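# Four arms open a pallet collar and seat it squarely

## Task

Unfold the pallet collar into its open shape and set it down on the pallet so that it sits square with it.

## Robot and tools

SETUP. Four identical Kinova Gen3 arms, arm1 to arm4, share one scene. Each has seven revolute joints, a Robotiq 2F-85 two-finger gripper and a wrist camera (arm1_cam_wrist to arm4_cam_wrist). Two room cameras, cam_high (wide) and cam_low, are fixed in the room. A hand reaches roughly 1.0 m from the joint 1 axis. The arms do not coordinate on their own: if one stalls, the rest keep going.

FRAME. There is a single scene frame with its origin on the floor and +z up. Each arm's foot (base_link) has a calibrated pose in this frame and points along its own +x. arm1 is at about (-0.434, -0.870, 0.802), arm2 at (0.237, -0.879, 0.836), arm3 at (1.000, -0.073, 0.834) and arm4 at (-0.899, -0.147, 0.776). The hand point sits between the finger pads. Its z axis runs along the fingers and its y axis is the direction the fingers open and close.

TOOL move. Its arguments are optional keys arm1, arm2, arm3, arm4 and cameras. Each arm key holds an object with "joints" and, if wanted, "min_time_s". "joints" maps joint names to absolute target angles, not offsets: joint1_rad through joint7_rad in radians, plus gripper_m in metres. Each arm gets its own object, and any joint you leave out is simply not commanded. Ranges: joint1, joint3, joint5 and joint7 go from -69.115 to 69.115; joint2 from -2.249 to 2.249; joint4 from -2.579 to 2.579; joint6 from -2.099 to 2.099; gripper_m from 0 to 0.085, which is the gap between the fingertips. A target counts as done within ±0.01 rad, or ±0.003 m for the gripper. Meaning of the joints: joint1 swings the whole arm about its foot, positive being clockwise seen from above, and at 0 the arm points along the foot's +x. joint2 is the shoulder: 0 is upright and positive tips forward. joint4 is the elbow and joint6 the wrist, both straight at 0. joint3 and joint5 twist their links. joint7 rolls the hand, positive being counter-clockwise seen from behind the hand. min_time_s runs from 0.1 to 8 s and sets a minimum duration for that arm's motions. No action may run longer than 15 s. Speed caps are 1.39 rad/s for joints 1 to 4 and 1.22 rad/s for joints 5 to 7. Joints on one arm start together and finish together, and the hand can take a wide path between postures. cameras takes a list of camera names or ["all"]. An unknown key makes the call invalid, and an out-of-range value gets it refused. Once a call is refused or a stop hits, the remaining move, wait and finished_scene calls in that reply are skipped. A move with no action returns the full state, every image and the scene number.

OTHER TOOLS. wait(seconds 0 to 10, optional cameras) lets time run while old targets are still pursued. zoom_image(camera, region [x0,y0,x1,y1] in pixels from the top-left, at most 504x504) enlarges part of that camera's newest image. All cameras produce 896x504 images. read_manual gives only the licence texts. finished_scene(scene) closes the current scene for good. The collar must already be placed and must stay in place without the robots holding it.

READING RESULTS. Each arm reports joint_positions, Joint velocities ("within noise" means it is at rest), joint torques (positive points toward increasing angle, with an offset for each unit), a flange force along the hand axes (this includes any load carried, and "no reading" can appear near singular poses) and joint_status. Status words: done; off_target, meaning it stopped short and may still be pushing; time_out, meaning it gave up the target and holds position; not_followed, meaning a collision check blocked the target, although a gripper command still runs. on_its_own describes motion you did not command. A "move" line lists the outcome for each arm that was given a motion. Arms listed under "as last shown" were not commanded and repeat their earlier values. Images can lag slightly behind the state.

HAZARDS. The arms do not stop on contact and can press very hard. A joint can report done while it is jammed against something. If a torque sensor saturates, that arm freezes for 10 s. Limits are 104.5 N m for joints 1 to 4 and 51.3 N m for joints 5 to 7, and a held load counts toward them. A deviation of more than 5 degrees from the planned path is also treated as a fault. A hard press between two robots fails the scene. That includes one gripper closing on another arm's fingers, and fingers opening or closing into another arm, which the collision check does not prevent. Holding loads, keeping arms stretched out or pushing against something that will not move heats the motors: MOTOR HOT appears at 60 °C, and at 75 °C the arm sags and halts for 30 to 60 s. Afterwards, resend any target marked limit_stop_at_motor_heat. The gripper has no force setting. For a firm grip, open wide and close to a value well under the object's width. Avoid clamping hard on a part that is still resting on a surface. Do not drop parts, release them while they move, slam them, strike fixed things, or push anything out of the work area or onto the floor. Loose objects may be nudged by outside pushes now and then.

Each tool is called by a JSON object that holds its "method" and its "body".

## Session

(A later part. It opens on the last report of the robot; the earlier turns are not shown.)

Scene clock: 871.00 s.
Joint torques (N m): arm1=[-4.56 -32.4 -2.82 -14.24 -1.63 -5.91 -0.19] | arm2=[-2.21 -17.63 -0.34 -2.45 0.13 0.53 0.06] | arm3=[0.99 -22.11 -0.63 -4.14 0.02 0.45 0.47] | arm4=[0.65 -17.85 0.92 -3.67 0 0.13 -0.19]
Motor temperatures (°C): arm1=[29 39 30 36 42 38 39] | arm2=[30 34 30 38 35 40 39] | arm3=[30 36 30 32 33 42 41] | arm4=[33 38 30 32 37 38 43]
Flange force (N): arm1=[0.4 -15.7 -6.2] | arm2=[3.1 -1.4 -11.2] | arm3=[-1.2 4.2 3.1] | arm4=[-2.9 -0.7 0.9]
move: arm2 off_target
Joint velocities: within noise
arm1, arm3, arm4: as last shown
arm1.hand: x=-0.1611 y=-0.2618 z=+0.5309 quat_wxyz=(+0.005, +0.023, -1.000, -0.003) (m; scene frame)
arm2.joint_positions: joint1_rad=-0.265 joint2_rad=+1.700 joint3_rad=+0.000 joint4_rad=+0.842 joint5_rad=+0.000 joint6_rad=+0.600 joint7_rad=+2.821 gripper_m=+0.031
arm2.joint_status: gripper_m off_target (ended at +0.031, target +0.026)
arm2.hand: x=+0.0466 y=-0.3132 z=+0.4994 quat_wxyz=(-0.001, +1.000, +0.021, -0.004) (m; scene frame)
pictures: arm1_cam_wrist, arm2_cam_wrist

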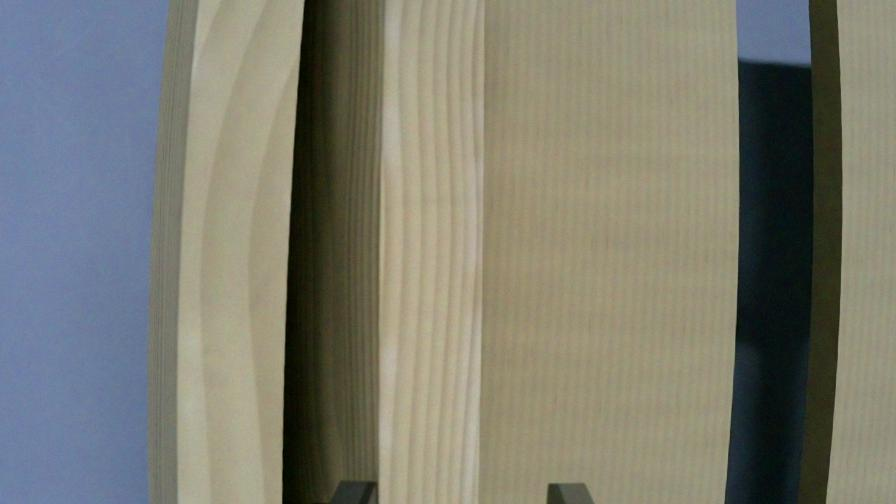

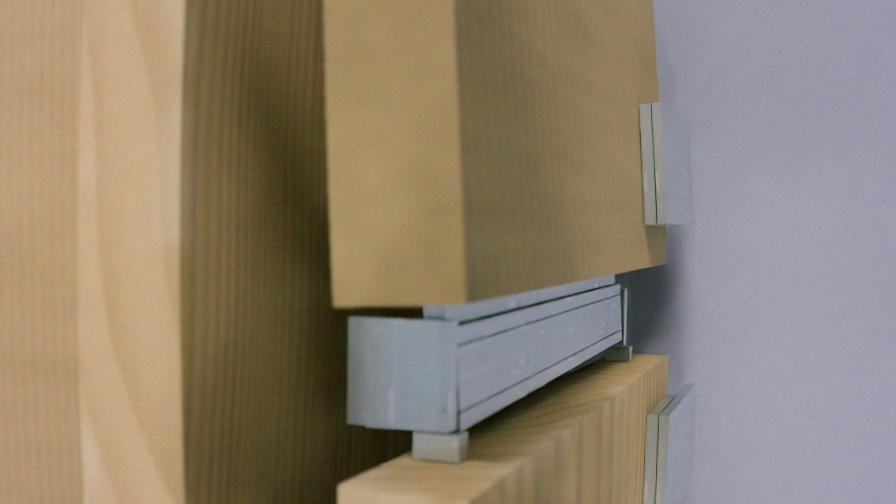

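{"method": "move", "body": {"cameras": ["all"]}}

Scene clock: 925.67 s.
Joint torques (N m): arm1=[-4.62 -32.4 -2.81 -14.25 -1.56 -5.91 -0.19] | arm2=[-2.25 -17.67 -0.39 -2.44 0.11 0.53 0.09] | arm3=[0.96 -22.13 -0.64 -4.13 0.03 0.45 0.45] | arm4=[0.6 -17.89 0.94 -3.72 -0.04 0.14 -0.19]
Motor temperatures (°C): arm1=[29 39 30 36 42 39 39] | arm2=[30 34 30 38 35 40 39] | arm3=[30 35 30 32 33 42 41] | arm4=[33 38 30 32 37 38 43]
Flange force (N): arm1=[0.3 -15.8 -6.2] | arm2=[3.2 -1.5 -11.1] | arm3=[-1.3 4.1 3.1] | arm4=[-2.7 -0.7 1.0]
Joint velocities: within noise
arm1.joint_positions: joint1_rad=+0.321 joint2_rad=+1.697 joint3_rad=+0.000 joint4_rad=+0.534 joint5_rad=+0.000 joint6_rad=+0.911 joint7_rad=+0.435 gripper_m=+0.032
arm1.joint_status: not commanded
arm1.hand: x=-0.1611 y=-0.2617 z=+0.5309 quat_wxyz=(+0.005, +0.023, -1.000, -0.003) (m; scene frame)
arm2.joint_positions: joint1_rad=-0.265 joint2_rad=+1.700 joint3_rad=+0.000 joint4_rad=+0.842 joint5_rad=+0.000 joint6_rad=+0.600 joint7_rad=+2.821 gripper_m=+0.031
arm2.joint_status: gripper_m off_target (ended at +0.031, target +0.026)
arm2.hand: x=+0.0466 y=-0.3132 z=+0.4994 quat_wxyz=(-0.001, +1.000, +0.021, -0.004) (m; scene frame)
arm3.joint_positions: joint1_rad=-0.344 joint2_rad=+0.914 joint3_rad=+0.000 joint4_rad=+1.655 joint5_rad=+0.000 joint6_rad=+0.572 joint7_rad=+1.054 gripper_m=+0.085
arm3.joint_status: not commanded
arm3.hand: x=+0.5498 y=-0.2999 z=+0.7995 quat_wxyz=(+0.001, -1.000, +0.000, +0.000) (m; scene frame)
arm4.joint_positions: joint1_rad=-0.003 joint2_rad=+0.696 joint3_rad=+0.000 joint4_rad=+1.923 joint5_rad=+0.000 joint6_rad=+0.523 joint7_rad=+1.879 gripper_m=+0.085
arm4.joint_status: not commanded
arm4.hand: x=-0.5000 y=-0.2995 z=+0.7978 quat_wxyz=(+0.005, +0.000, -1.000, +0.006) (m; scene frame)
pictures: arm1_cam_wrist, arm2_cam_wrist, arm3_cam_wrist, arm4_cam_wrist, cam_high, cam_low

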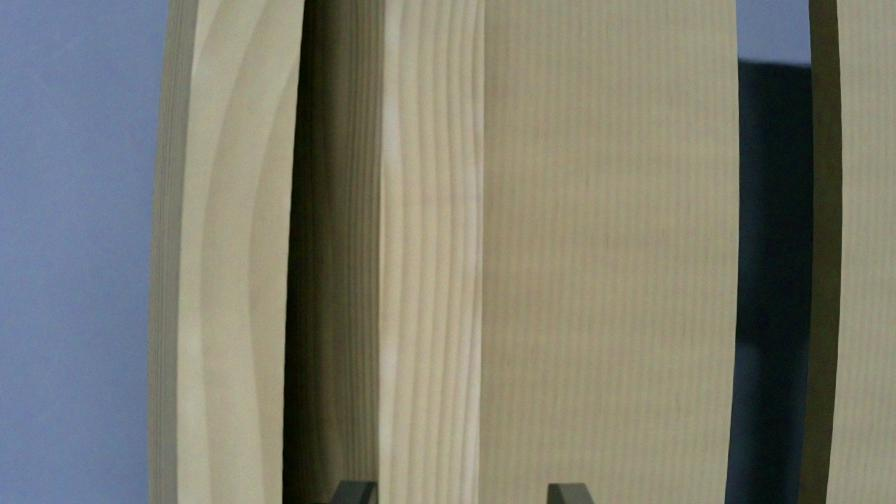

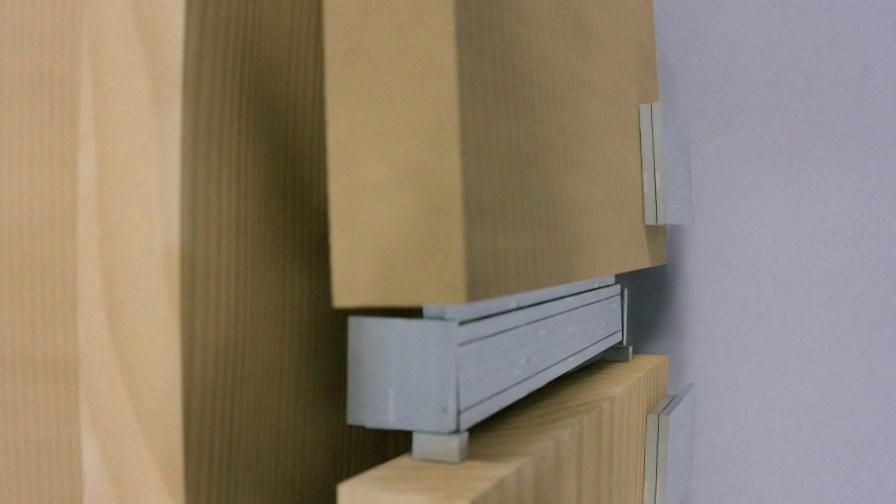

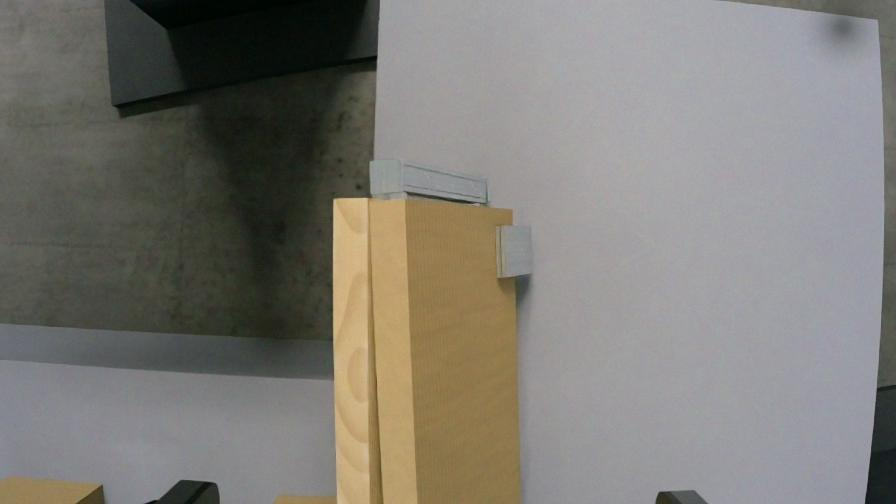

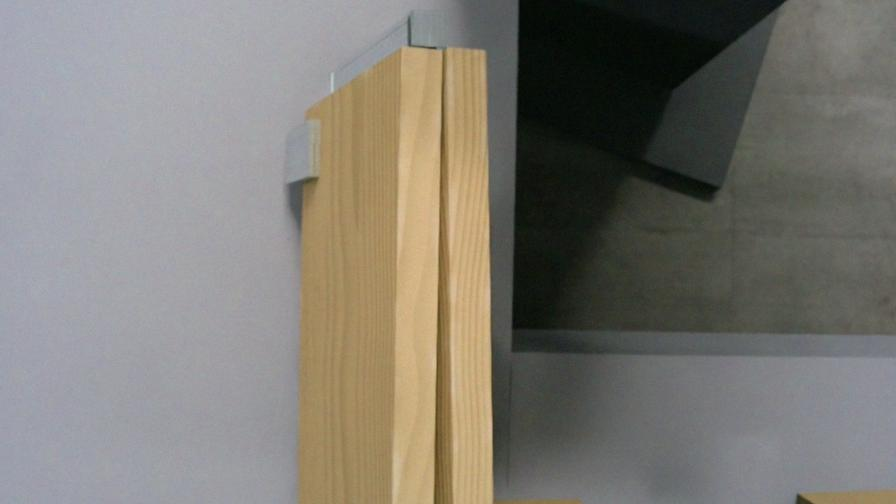

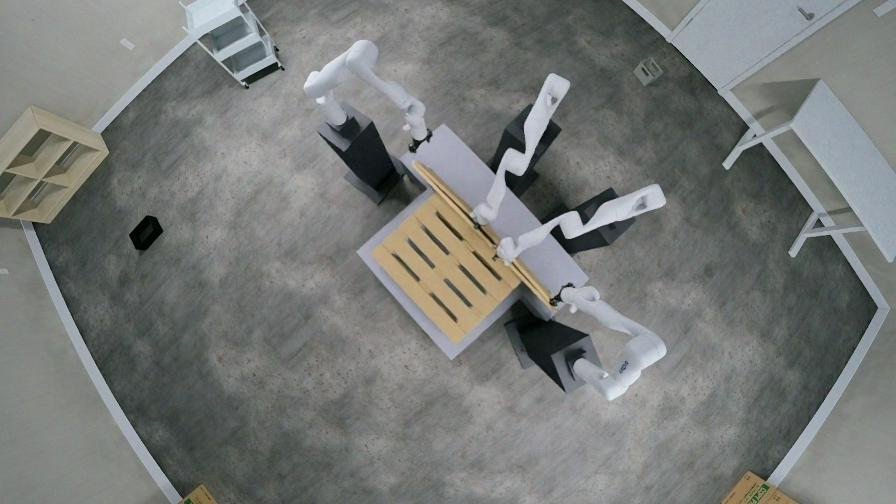

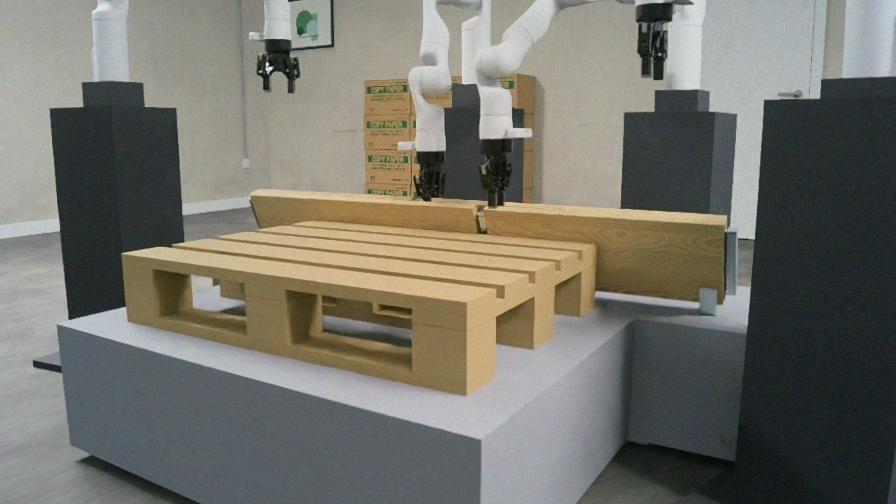

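{"method": "move", "body": {"arm2": {"joints": {"joint1_rad": -0.2840, "joint2_rad": 1.6557, "joint4_rad": 0.9994, "joint6_rad": 0.4865, "joint7_rad": 2.8025}, "min_time_s": 4}, "cameras": ["arm1_cam_wrist", "arm2_cam_wrist", "arm3_cam_wrist"]}}

Scene clock: 949.37 s.
Joint torques (N m): arm1=[-4.97 -27.47 -3 -19.56 -1.56 -13.65 -0.09] | arm2=[-14.54 16.09 -12.04 16.4 -1.82 7.3 1.1] | arm3=[0.99 -22.1 -0.64 -4.13 0.01 0.45 0.44] | arm4=[0.65 -17.85 0.96 -3.8 -0.09 0.16 -0.15]
Motor temperatures (°C): arm1=[29 39 30 37 42 39 39] | arm2=[30 34 30 38 35 40 39] | arm3=[30 35 30 32 33 42 41] | arm4=[33 38 30 32 37 38 43]
Flange force (N): arm1=[10.4 -36.2 -33.6] | arm2=[15.3 -30.9 -44.8] | arm3=[-1.2 4.2 3.0] | arm4=[-2.4 -0.4 1.0]
move: arm2 done
Joint velocities: within noise
arm1, arm3, arm4: as last shown
arm2.joint_positions: joint1_rad=-0.284 joint2_rad=+1.656 joint3_rad=+0.000 joint4_rad=+0.999 joint5_rad=+0.000 joint6_rad=+0.487 joint7_rad=+2.802 gripper_m=+0.031
arm2.joint_status: all done
arm2.hand: x=+0.0466 y=-0.3433 z=+0.4993 quat_wxyz=(-0.001, +1.000, +0.021, -0.004) (m; scene frame)
pictures: arm1_cam_wrist, arm2_cam_wrist, arm3_cam_wrist

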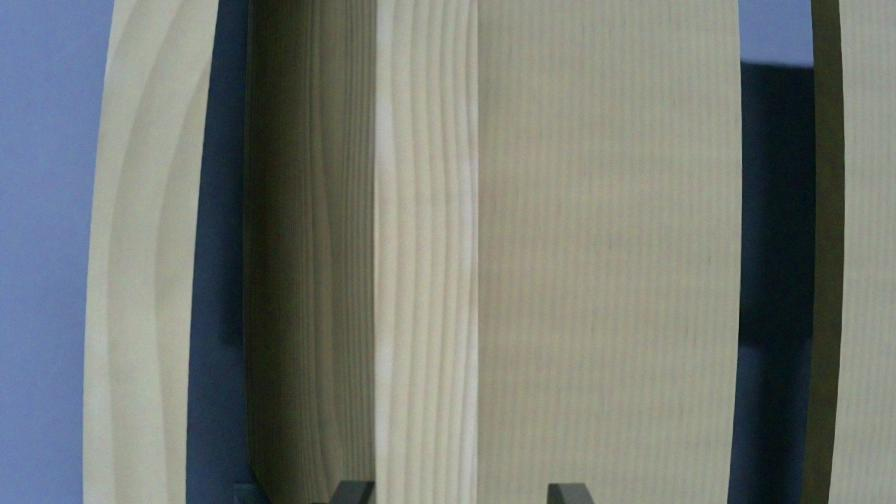

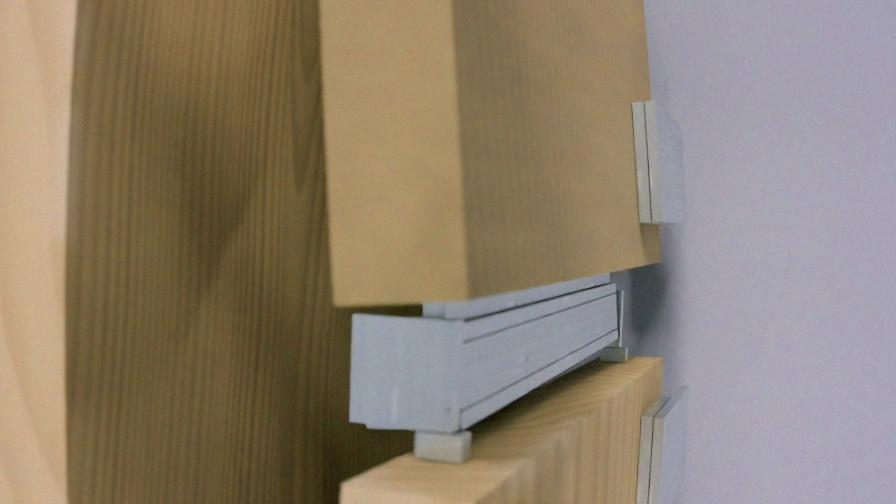

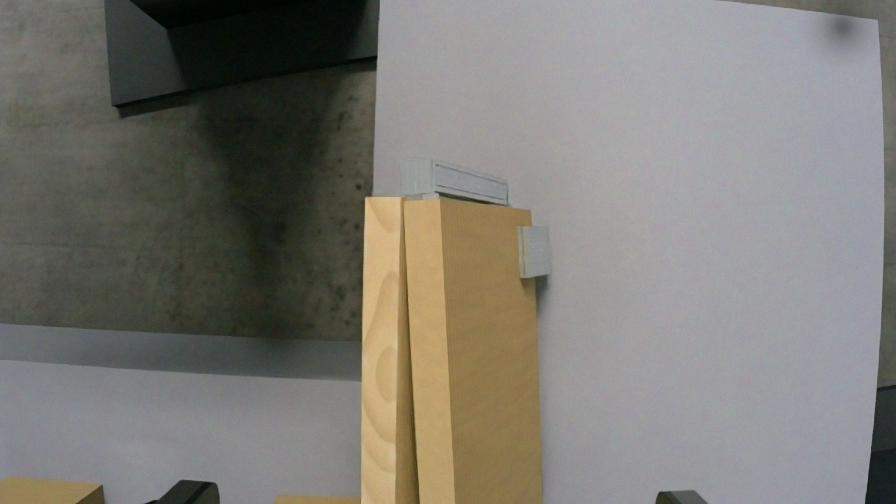

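{"method": "zoom_image", "body": {"camera": "arm1_cam_wrist", "region": [0, 0, 504, 504]}}

{"method": "move", "body": {"cameras": ["cam_low", "cam_high"]}}

{"method": "zoom_image", "body": {"camera": "cam_low", "region": [600, 150, 800, 350]}}

{"method": "zoom_image", "body": {"camera": "cam_low", "region": [230, 150, 530, 300]}}

Scaled by 1.000.

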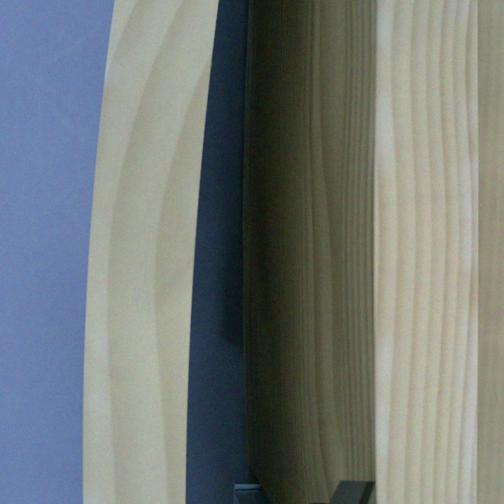

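Scene clock: 1019.73 s.
Joint torques (N m): arm1=[-4.89 -27.48 -2.98 -19.64 -1.56 -13.66 -0.08] | arm2=[-14.53 16.08 -12.05 16.39 -1.81 7.28 1.04] | arm3=[0.97 -22.11 -0.6 -4.12 0.04 0.43 0.46] | arm4=[0.62 -17.77 0.92 -3.76 -0.05 0.16 -0.18]
Motor temperatures (°C): arm1=[29 39 30 37 42 41 39] | arm2=[32 35 30 40 35 40 39] | arm3=[30 35 30 32 33 42 41] | arm4=[33 38 30 32 37 38 43]
Flange force (N): arm1=[10.8 -36.7 -33.8] | arm2=[15.3 -31.0 -44.8] | arm3=[-1.3 4.2 3.0] | arm4=[-2.4 -0.5 0.8]
Joint velocities: within noise
arm1.joint_positions: joint1_rad=+0.321 joint2_rad=+1.697 joint3_rad=+0.000 joint4_rad=+0.534 joint5_rad=+0.000 joint6_rad=+0.911 joint7_rad=+0.435 gripper_m=+0.032
arm1.joint_status: not commanded
arm1.hand: x=-0.1611 y=-0.2617 z=+0.5309 quat_wxyz=(+0.005, +0.023, -1.000, -0.003) (m; scene frame)
arm2.joint_positions: joint1_rad=-0.284 joint2_rad=+1.656 joint3_rad=+0.000 joint4_rad=+0.999 joint5_rad=+0.000 joint6_rad=+0.487 joint7_rad=+2.802 gripper_m=+0.031
arm2.joint_status: all done
arm2.hand: x=+0.0466 y=-0.3434 z=+0.4993 quat_wxyz=(-0.001, +1.000, +0.021, -0.004) (m; scene frame)
arm3.joint_positions: joint1_rad=-0.344 joint2_rad=+0.914 joint3_rad=+0.000 joint4_rad=+1.655 joint5_rad=+0.000 joint6_rad=+0.572 joint7_rad=+1.054 gripper_m=+0.085
arm3.joint_status: not commanded
arm3.hand: x=+0.5498 y=-0.2999 z=+0.7995 quat_wxyz=(+0.001, -1.000, +0.000, +0.000) (m; scene frame)
arm4.joint_positions: joint1_rad=-0.003 joint2_rad=+0.696 joint3_rad=+0.000 joint4_rad=+1.923 joint5_rad=+0.000 joint6_rad=+0.523 joint7_rad=+1.879 gripper_m=+0.085
arm4.joint_status: not commanded
arm4.hand: x=-0.5000 y=-0.2995 z=+0.7978 quat_wxyz=(+0.005, +0.000, -1.000, +0.006) (m; scene frame)
pictures: cam_high, cam_low

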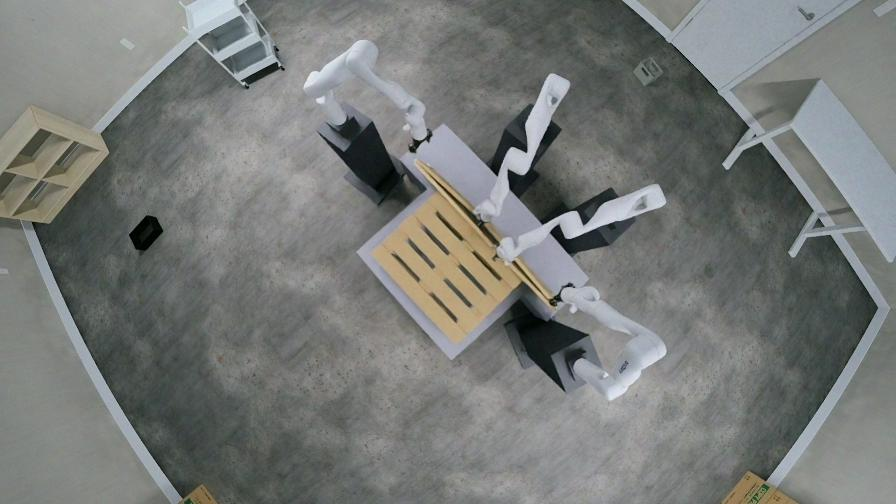

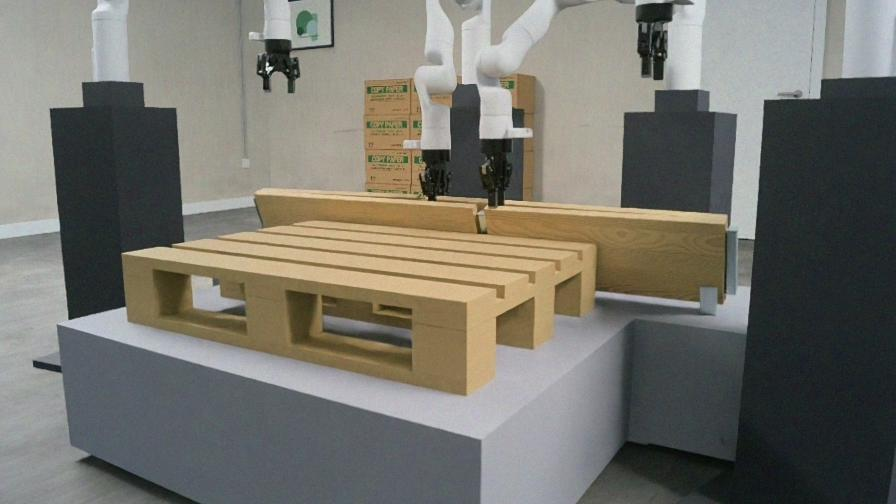

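Scaled by 2.520 from the camera's 896x504 image, which has a finer 1280x720 frame.

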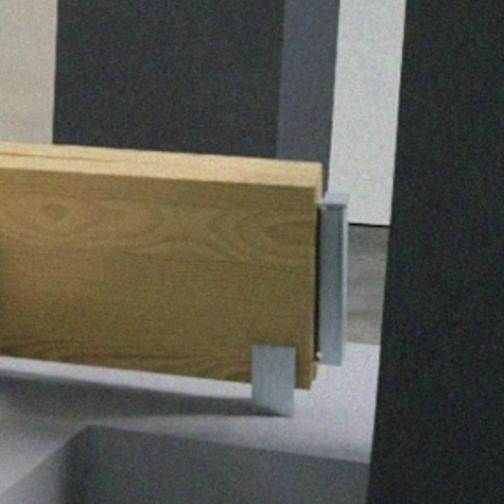

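Scaled by 1.680 from the camera's 896x504 image, which has a finer 1280x720 frame.

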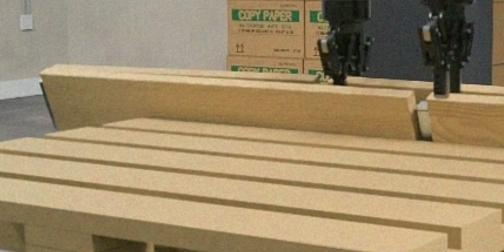

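{"method": "move", "body": {"arm1": {"joints": {"joint1_rad": 0.3260, "joint2_rad": 1.6678, "joint4_rad": 0.6126, "joint6_rad": 0.8612, "joint7_rad": 0.4404, "gripper_m": 0.040}, "min_time_s": 2}, "cameras": ["arm1_cam_wrist"]}}

Scene clock: 1175.30 s.
Joint torques (N m): arm1=[-4.58 -26.42 -3.13 -12.59 -1.65 -6.46 -0.18] | arm2=[-5.26 -5.2 -3.59 3.18 -0.49 1.87 0.25] | arm3=[1 -22.14 -0.63 -4.13 0.03 0.47 0.46] | arm4=[0.63 -17.82 0.96 -3.69 -0.01 0.14 -0.2]
Motor temperatures (°C): arm1=[29 40 30 37 42 43 39] | arm2=[33 35 31 41 35 41 39] | arm3=[30 35 30 32 33 42 41] | arm4=[33 38 30 32 37 38 43]
Flange force (N): arm1=[1.0 -17.0 -16.4] | arm2=[6.6 -8.1 -27.1] | arm3=[-1.2 4.2 3.2] | arm4=[-2.8 -0.7 0.8]
move: arm1 done
Joint velocities: within noise
arm1.joint_positions: joint1_rad=+0.326 joint2_rad=+1.668 joint3_rad=+0.000 joint4_rad=+0.613 joint5_rad=+0.000 joint6_rad=+0.861 joint7_rad=+0.440 gripper_m=+0.040
arm1.joint_status: all done
arm1.hand: x=-0.1612 y=-0.2710 z=+0.5309 quat_wxyz=(+0.005, +0.023, -1.000, -0.003) (m; scene frame)
arm2.joint_positions: joint1_rad=-0.284 joint2_rad=+1.656 joint3_rad=+0.000 joint4_rad=+0.999 joint5_rad=+0.000 joint6_rad=+0.487 joint7_rad=+2.802 gripper_m=+0.028
arm2.joint_status: not commanded
arm2.hand: x=+0.0466 y=-0.3434 z=+0.4992 quat_wxyz=(-0.001, +1.000, +0.021, -0.004) (m; scene frame)
arm3, arm4: as last shown
pictures: arm1_cam_wrist

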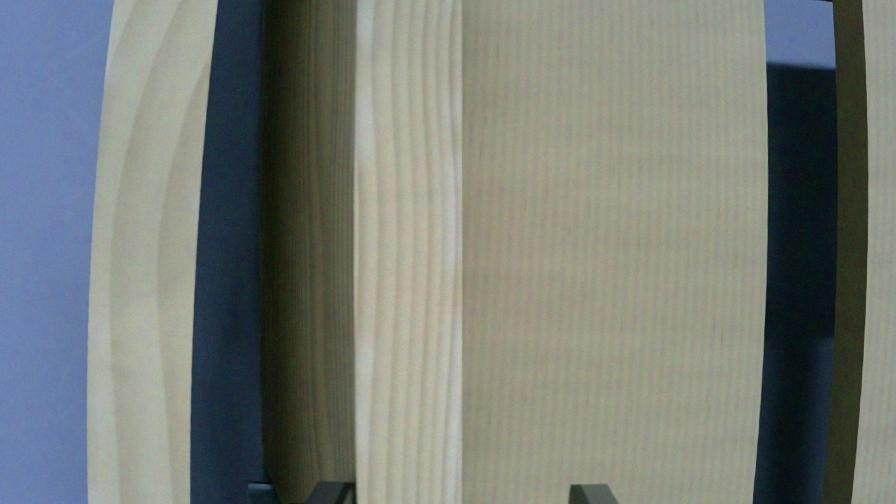

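{"method": "move", "body": {"arm1": {"joints": {"joint1_rad": 0.3374, "joint2_rad": 1.6178, "joint4_rad": 0.7497, "joint6_rad": 0.7741, "joint7_rad": 0.4518, "gripper_m": 0.042}, "min_time_s": 3}, "arm2": {"joints": {"joint1_rad": -0.2940, "joint2_rad": 1.6308, "joint4_rad": 1.0771, "joint6_rad": 0.4337, "joint7_rad": 2.7924}, "min_time_s": 3}, "cameras": ["arm1_cam_wrist", "arm2_cam_wrist", "arm3_cam_wrist", "arm4_cam_wrist"]}}

Scene clock: 1213.43 s.
Joint torques (N m): arm1=[-5.5 -26.75 -4.37 -9.62 -1.96 -3.35 -0.34] | arm2=[-1.55 -19.23 0.1 -2.8 0.33 0.54 0.2] | arm3=[0.97 -22.1 -0.65 -4.14 0 0.46 0.47] | arm4=[0.62 -17.88 0.98 -3.76 -0.05 0.12 -0.1]
Motor temperatures (°C): arm1=[29 41 30 37 42 42 39] | arm2=[32 34 31 40 35 41 39] | arm3=[30 35 30 32 33 42 41] | arm4=[33 38 30 32 37 38 43]
Flange force (N): arm1=[-4.5 -10.2 -7.4] | arm2=[2.9 1.6 -8.6] | arm3=[-1.2 4.1 3.1] | arm4=[-2.7 -0.5 0.9]
move: arm1 done; arm2 done
Joint velocities: within noise
arm1.joint_positions: joint1_rad=+0.337 joint2_rad=+1.618 joint3_rad=+0.000 joint4_rad=+0.750 joint5_rad=+0.000 joint6_rad=+0.774 joint7_rad=+0.452 gripper_m=+0.042
arm1.joint_status: all done
arm1.hand: x=-0.1612 y=-0.2900 z=+0.5317 quat_wxyz=(+0.005, +0.023, -1.000, -0.003) (m; scene frame)
arm2.joint_positions: joint1_rad=-0.294 joint2_rad=+1.631 joint3_rad=+0.000 joint4_rad=+1.077 joint5_rad=+0.000 joint6_rad=+0.434 joint7_rad=+2.792 gripper_m=+0.026
arm2.joint_status: all done
arm2.hand: x=+0.0466 y=-0.3583 z=+0.5023 quat_wxyz=(-0.001, +1.000, +0.021, -0.004) (m; scene frame)
arm3, arm4: as last shown
pictures: arm1_cam_wrist, arm2_cam_wrist, arm3_cam_wrist, arm4_cam_wrist

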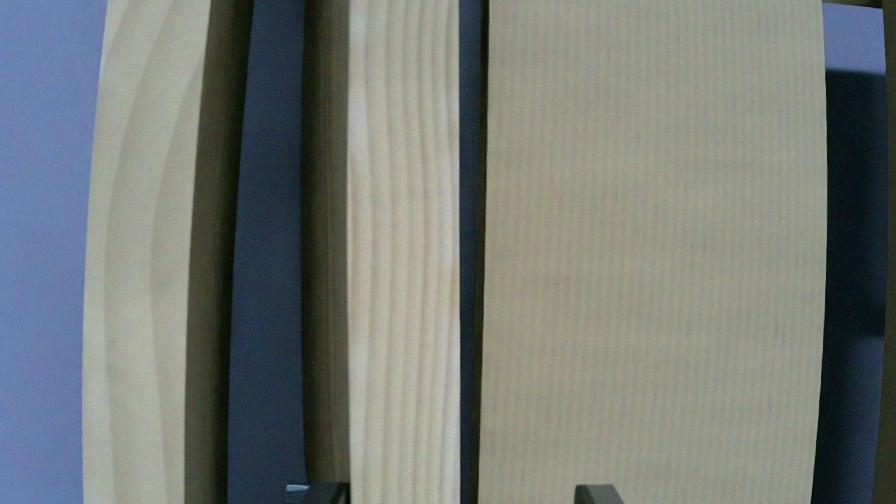

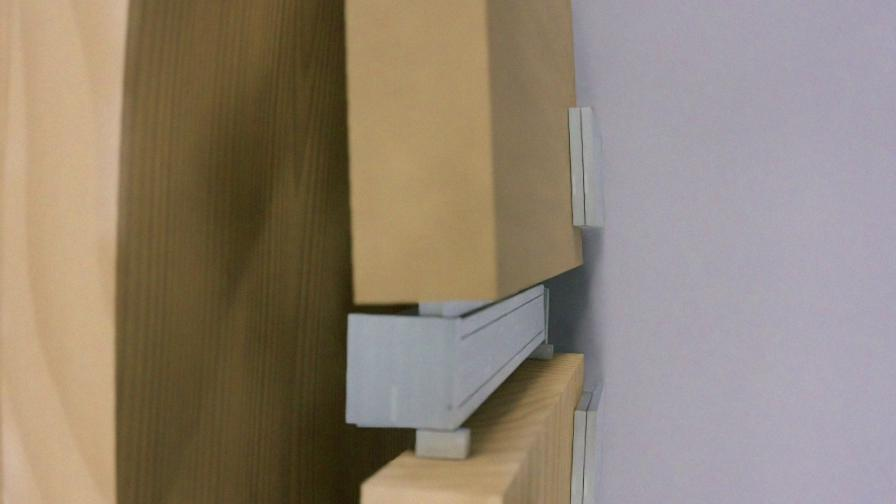

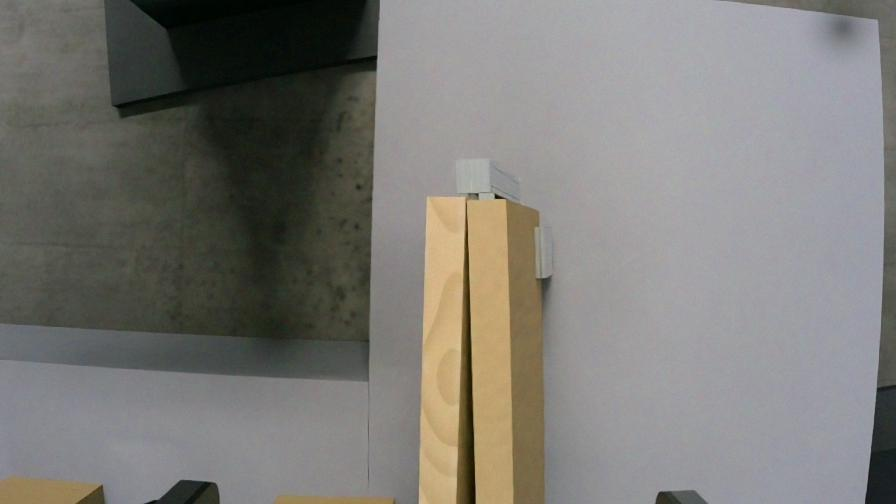

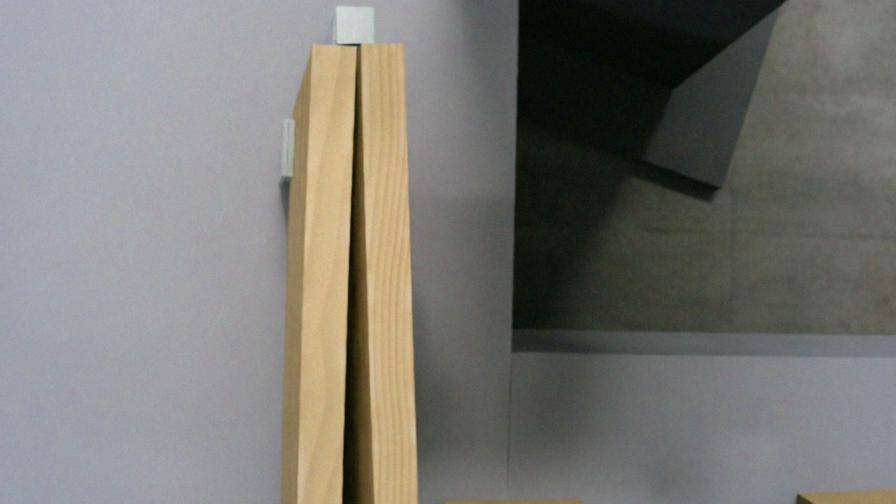

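{"method": "move", "body": {"arm1": {"joints": {"joint1_rad": 0.3602, "joint2_rad": 1.5485, "joint4_rad": 0.9522, "joint6_rad": 0.6410, "joint7_rad": 0.4746}, "min_time_s": 4}, "arm2": {"joints": {"joint1_rad": -0.3196, "joint2_rad": 1.5898, "joint4_rad": 1.2328, "joint6_rad": 0.3190, "joint7_rad": 2.7668}, "min_time_s": 4}, "cameras": ["arm1_cam_wrist", "arm2_cam_wrist", "arm3_cam_wrist", "arm4_cam_wrist"]}}

Scene clock: 1245.43 s.
Joint torques (N m): arm1=[-1.09 -29.42 -0.58 -6.94 -0.28 -0.6 -0.3] | arm2=[-0.32 -22.65 0.68 -3.81 -0.01 0.32 -0.15] | arm3=[0.94 -22.09 -0.65 -4.15 0.01 0.45 0.45] | arm4=[0.58 -17.79 0.92 -3.76 -0.06 0.12 -0.17]
Motor temperatures (°C): arm1=[29 41 30 37 42 42 39] | arm2=[32 35 31 40 35 41 39] | arm3=[30 35 30 32 33 42 41] | arm4=[33 38 30 32 37 38 43]
Flange force (N): arm1=[-1.8 -0.6 5.6] | arm2=[2.4 4.8 -2.9] | arm3=[-1.2 4.0 3.0] | arm4=[-2.5 -0.7 0.7]
move: arm1 done; arm2 done
Joint velocities: within noise
arm1.joint_positions: joint1_rad=+0.360 joint2_rad=+1.549 joint3_rad=+0.000 joint4_rad=+0.952 joint5_rad=+0.000 joint6_rad=+0.641 joint7_rad=+0.475 gripper_m=+0.042
arm1.joint_status: all done
arm1.hand: x=-0.1612 y=-0.3251 z=+0.5335 quat_wxyz=(+0.005, +0.023, -1.000, -0.003) (m; scene frame)
arm2.joint_positions: joint1_rad=-0.320 joint2_rad=+1.590 joint3_rad=+0.000 joint4_rad=+1.233 joint5_rad=+0.000 joint6_rad=+0.319 joint7_rad=+2.767 gripper_m=+0.026
arm2.joint_status: all done
arm2.hand: x=+0.0467 y=-0.3933 z=+0.5062 quat_wxyz=(-0.001, +1.000, +0.021, -0.004) (m; scene frame)
arm3, arm4: as last shown
pictures: arm1_cam_wrist, arm2_cam_wrist, arm3_cam_wrist, arm4_cam_wrist

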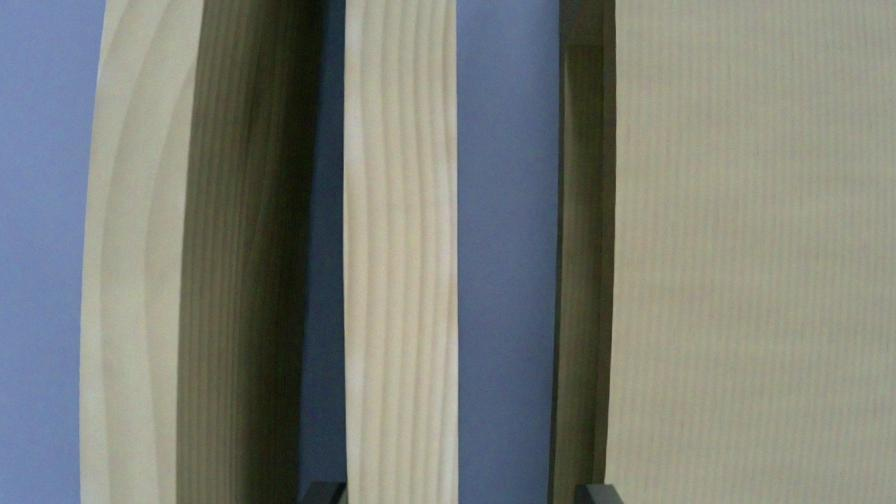

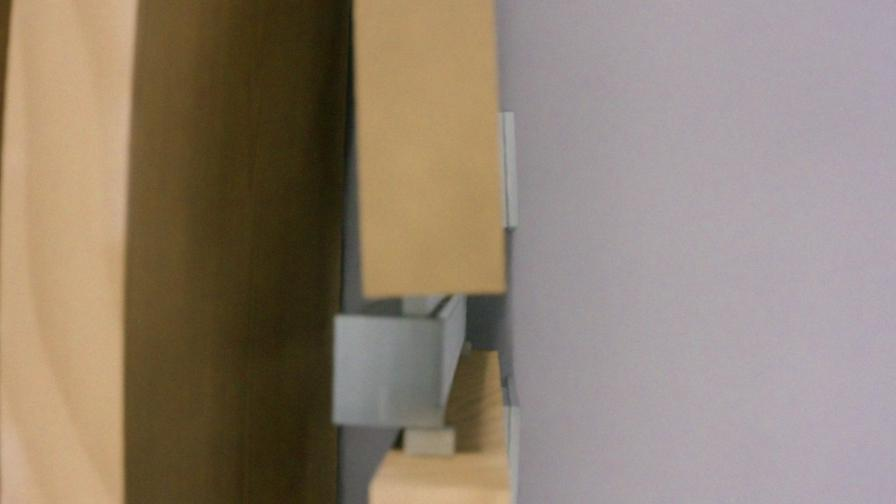

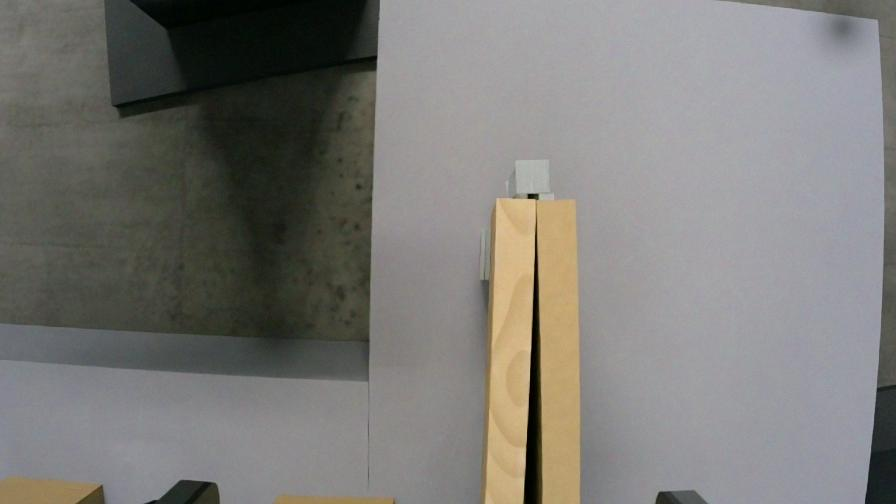

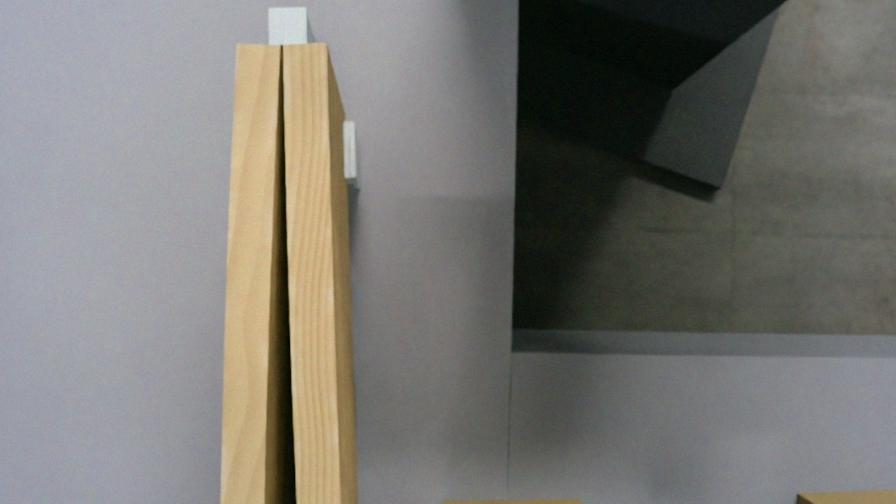

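{"method": "move", "body": {"arm1": {"joints": {"joint1_rad": 0.3664, "joint2_rad": 1.5349, "joint4_rad": 0.9965, "joint6_rad": 0.6102, "joint7_rad": 0.4808}, "min_time_s": 1.5}, "cameras": ["arm1_cam_wrist"]}}

{"method": "move", "body": {"arm1": {"joints": {"joint2_rad": 1.5965, "joint4_rad": 0.9354, "joint6_rad": 0.6097}, "min_time_s": 3}, "cameras": ["arm1_cam_wrist", "arm2_cam_wrist"]}}

Scene clock: 1276.87 s.
Joint torques (N m): arm1=[0.1 -27.38 0.5 -5.5 0.1 -0.01 -0.26] | arm2=[-0.5 -23.54 0.54 -4.79 -0.04 -0.12 -0.21] | arm3=[0.96 -22.12 -0.62 -4.16 0.02 0.44 0.46] | arm4=[0.58 -17.72 0.97 -3.77 -0.06 0.2 -0.13]
Motor temperatures (°C): arm1=[29 42 30 36 42 41 39] | arm2=[32 36 30 39 35 40 39] | arm3=[30 35 30 32 33 42 41] | arm4=[33 38 30 32 37 38 43]
Flange force (N): arm1=[-0.6 1.4 4.2] | arm2=[3.4 6.4 -3.2] | arm3=[-1.2 4.1 3.1] | arm4=[-2.3 -0.5 0.8]
move: arm1 done
Joint velocities: within noise
arm1.joint_positions: joint1_rad=+0.366 joint2_rad=+1.535 joint3_rad=+0.000 joint4_rad=+0.996 joint5_rad=+0.000 joint6_rad=+0.610 joint7_rad=+0.481 gripper_m=+0.042
arm1.joint_status: all done
arm1.hand: x=-0.1612 y=-0.3340 z=+0.5335 quat_wxyz=(+0.005, +0.023, -1.000, -0.003) (m; scene frame)
arm2, arm3, arm4: as last shown
pictures: arm1_cam_wrist

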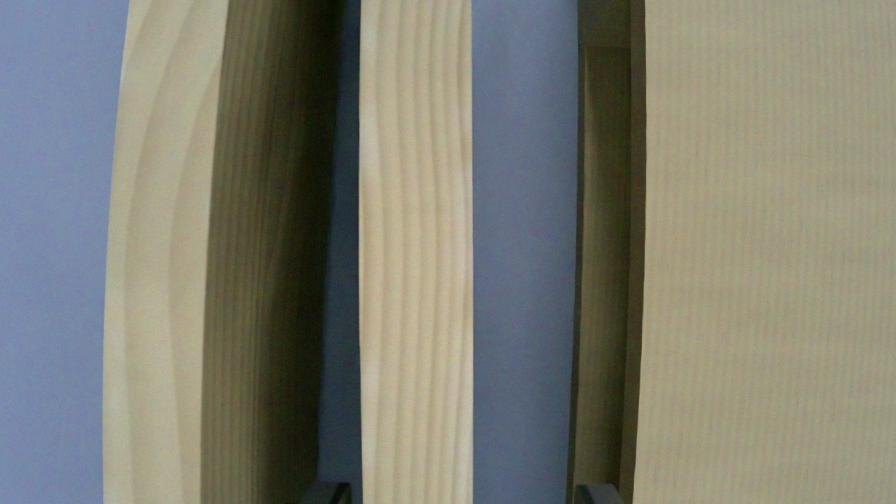

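Scene clock: 1280.13 s.
Joint torques (N m): arm1=[0 -27.38 0.44 -5.53 0.12 -0.06 -0.22] | arm2=[-0.45 -23.52 0.54 -4.76 -0.02 -0.12 -0.19] | arm3=[1 -22.1 -0.61 -4.14 0.03 0.44 0.43] | arm4=[0.6 -17.82 0.95 -3.76 -0.03 0.19 -0.17]
Motor temperatures (°C): arm1=[29 42 30 36 42 41 39] | arm2=[32 36 30 39 35 40 39] | arm3=[30 35 30 32 33 42 41] | arm4=[33 38 30 32 37 38 43]
Flange force (N): arm1=[-0.8 1.4 4.2] | arm2=[3.2 6.4 -3.1] | arm3=[-1.2 4.2 3.0] | arm4=[-2.4 -0.6 1.0]
move: arm1 done
Joint velocities: within noise
arm1.joint_positions: joint1_rad=+0.366 joint2_rad=+1.597 joint3_rad=+0.000 joint4_rad=+0.935 joint5_rad=+0.000 joint6_rad=+0.610 joint7_rad=+0.481 gripper_m=+0.042
arm1.joint_status: all done
arm1.hand: x=-0.1614 y=-0.3339 z=+0.5075 quat_wxyz=(+0.005, +0.023, -1.000, -0.003) (m; scene frame)
arm2, arm3, arm4: as last shown
pictures: arm1_cam_wrist, arm2_cam_wrist

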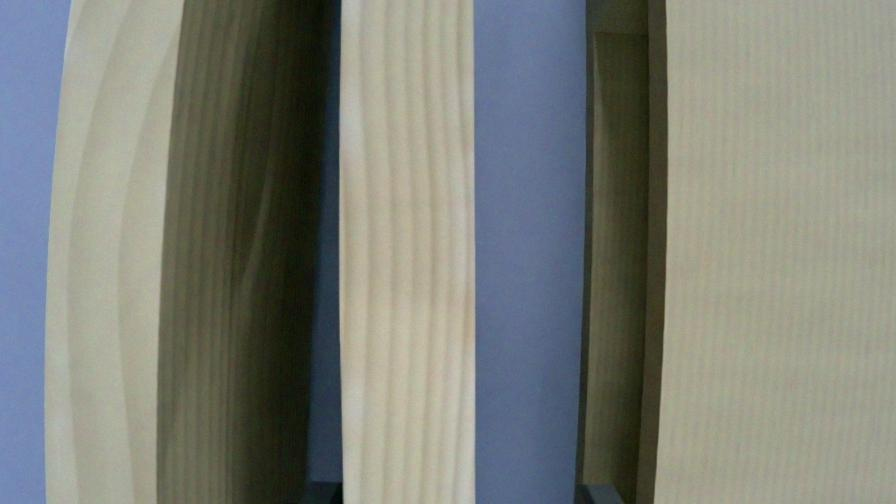

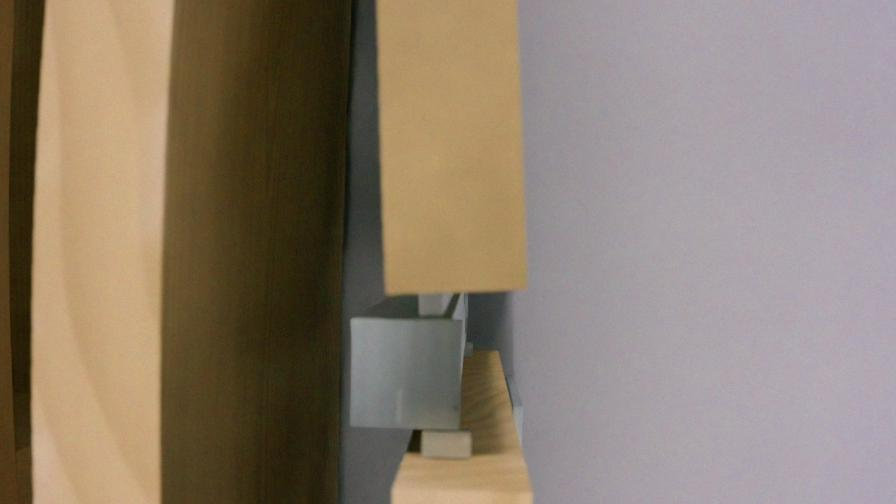

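{"method": "move", "body": {"arm1": {"joints": {"joint1_rad": 0.3714, "joint2_rad": 1.5863, "joint4_rad": 0.9698, "joint6_rad": 0.5854, "joint7_rad": 0.4858}, "min_time_s": 1.5}}}

{"method": "move", "body": {"arm1": {"joints": {"gripper_m": 0.018}}, "cameras": ["arm1_cam_wrist"]}}

Scene clock: 1321.97 s.
Joint torques (N m): arm1=[-0.01 -27.22 0.5 -5.34 0.12 -0.05 -0.24] | arm2=[-0.5 -23.55 0.52 -4.78 -0.05 -0.11 -0.19] | arm3=[0.98 -22.12 -0.62 -4.17 0.04 0.45 0.46] | arm4=[0.57 -17.81 1.01 -3.67 -0.04 0.15 -0.16]
Motor temperatures (°C): arm1=[29 40 30 36 42 40 39] | arm2=[31 36 30 39 35 40 39] | arm3=[30 35 30 32 33 42 41] | arm4=[33 38 30 32 37 38 43]
Flange force (N): arm1=[-0.8 1.3 4.2] | arm2=[3.4 6.5 -3.1] | arm3=[-1.1 4.1 3.1] | arm4=[-2.7 -0.8 0.8]
move: arm1 done
Joint velocities: within noise
arm1.joint_positions: joint1_rad=+0.371 joint2_rad=+1.586 joint3_rad=+0.000 joint4_rad=+0.970 joint5_rad=+0.000 joint6_rad=+0.585 joint7_rad=+0.486 gripper_m=+0.042
arm1.joint_status: all done
arm1.hand: x=-0.1614 y=-0.3408 z=+0.5075 quat_wxyz=(+0.005, +0.023, -1.000, -0.003) (m; scene frame)
arm2, arm3, arm4: as last shown
pictures: none

Scene clock: 1322.93 s.
Joint torques (N m): arm1=[-1.08 -27.26 -1.81 -9.38 -1.17 -3.77 -0.76] | arm2=[-0.46 -23.57 0.51 -4.75 -0.04 -0.12 -0.19] | arm3=[0.99 -22.1 -0.61 -4.14 0.02 0.45 0.45] | arm4=[0.64 -17.8 0.95 -3.75 -0.07 0.15 -0.19]
Motor temperatures (°C): arm1=[29 40 30 36 42 40 39] | arm2=[31 36 30 39 35 40 39] | arm3=[30 35 30 32 33 42 41] | arm4=[33 38 30 32 37 38 43]
Flange force (N): arm1=[0.7 -6.5 -5.4] | arm2=[3.2 6.3 -3.0] | arm3=[-1.2 4.1 3.0] | arm4=[-2.5 -0.6 0.8]
move: arm1 done
Joint velocities: within noise
arm1.joint_positions: joint1_rad=+0.371 joint2_rad=+1.586 joint3_rad=+0.000 joint4_rad=+0.970 joint5_rad=+0.000 joint6_rad=+0.585 joint7_rad=+0.486 gripper_m=+0.019
arm1.joint_status: all done
arm1.hand: x=-0.1614 y=-0.3408 z=+0.5075 quat_wxyz=(+0.005, +0.023, -1.000, -0.003) (m; scene frame)
arm2, arm3, arm4: as last shown
pictures: arm1_cam_wrist

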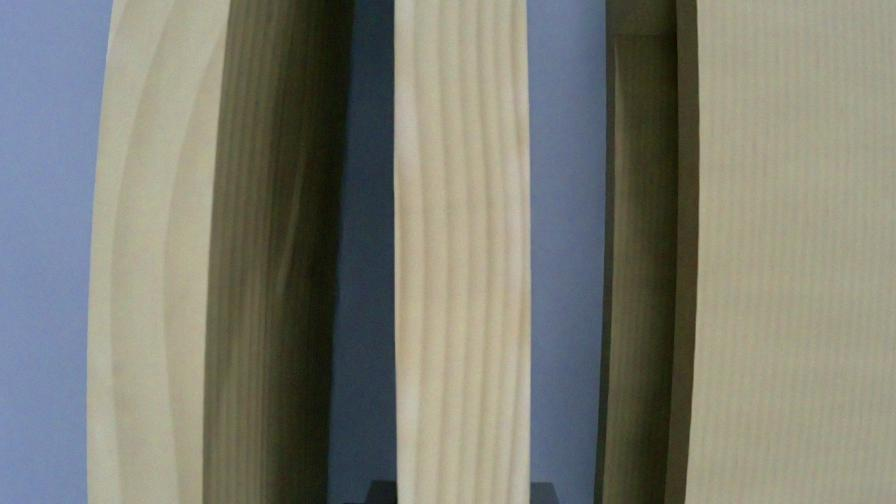

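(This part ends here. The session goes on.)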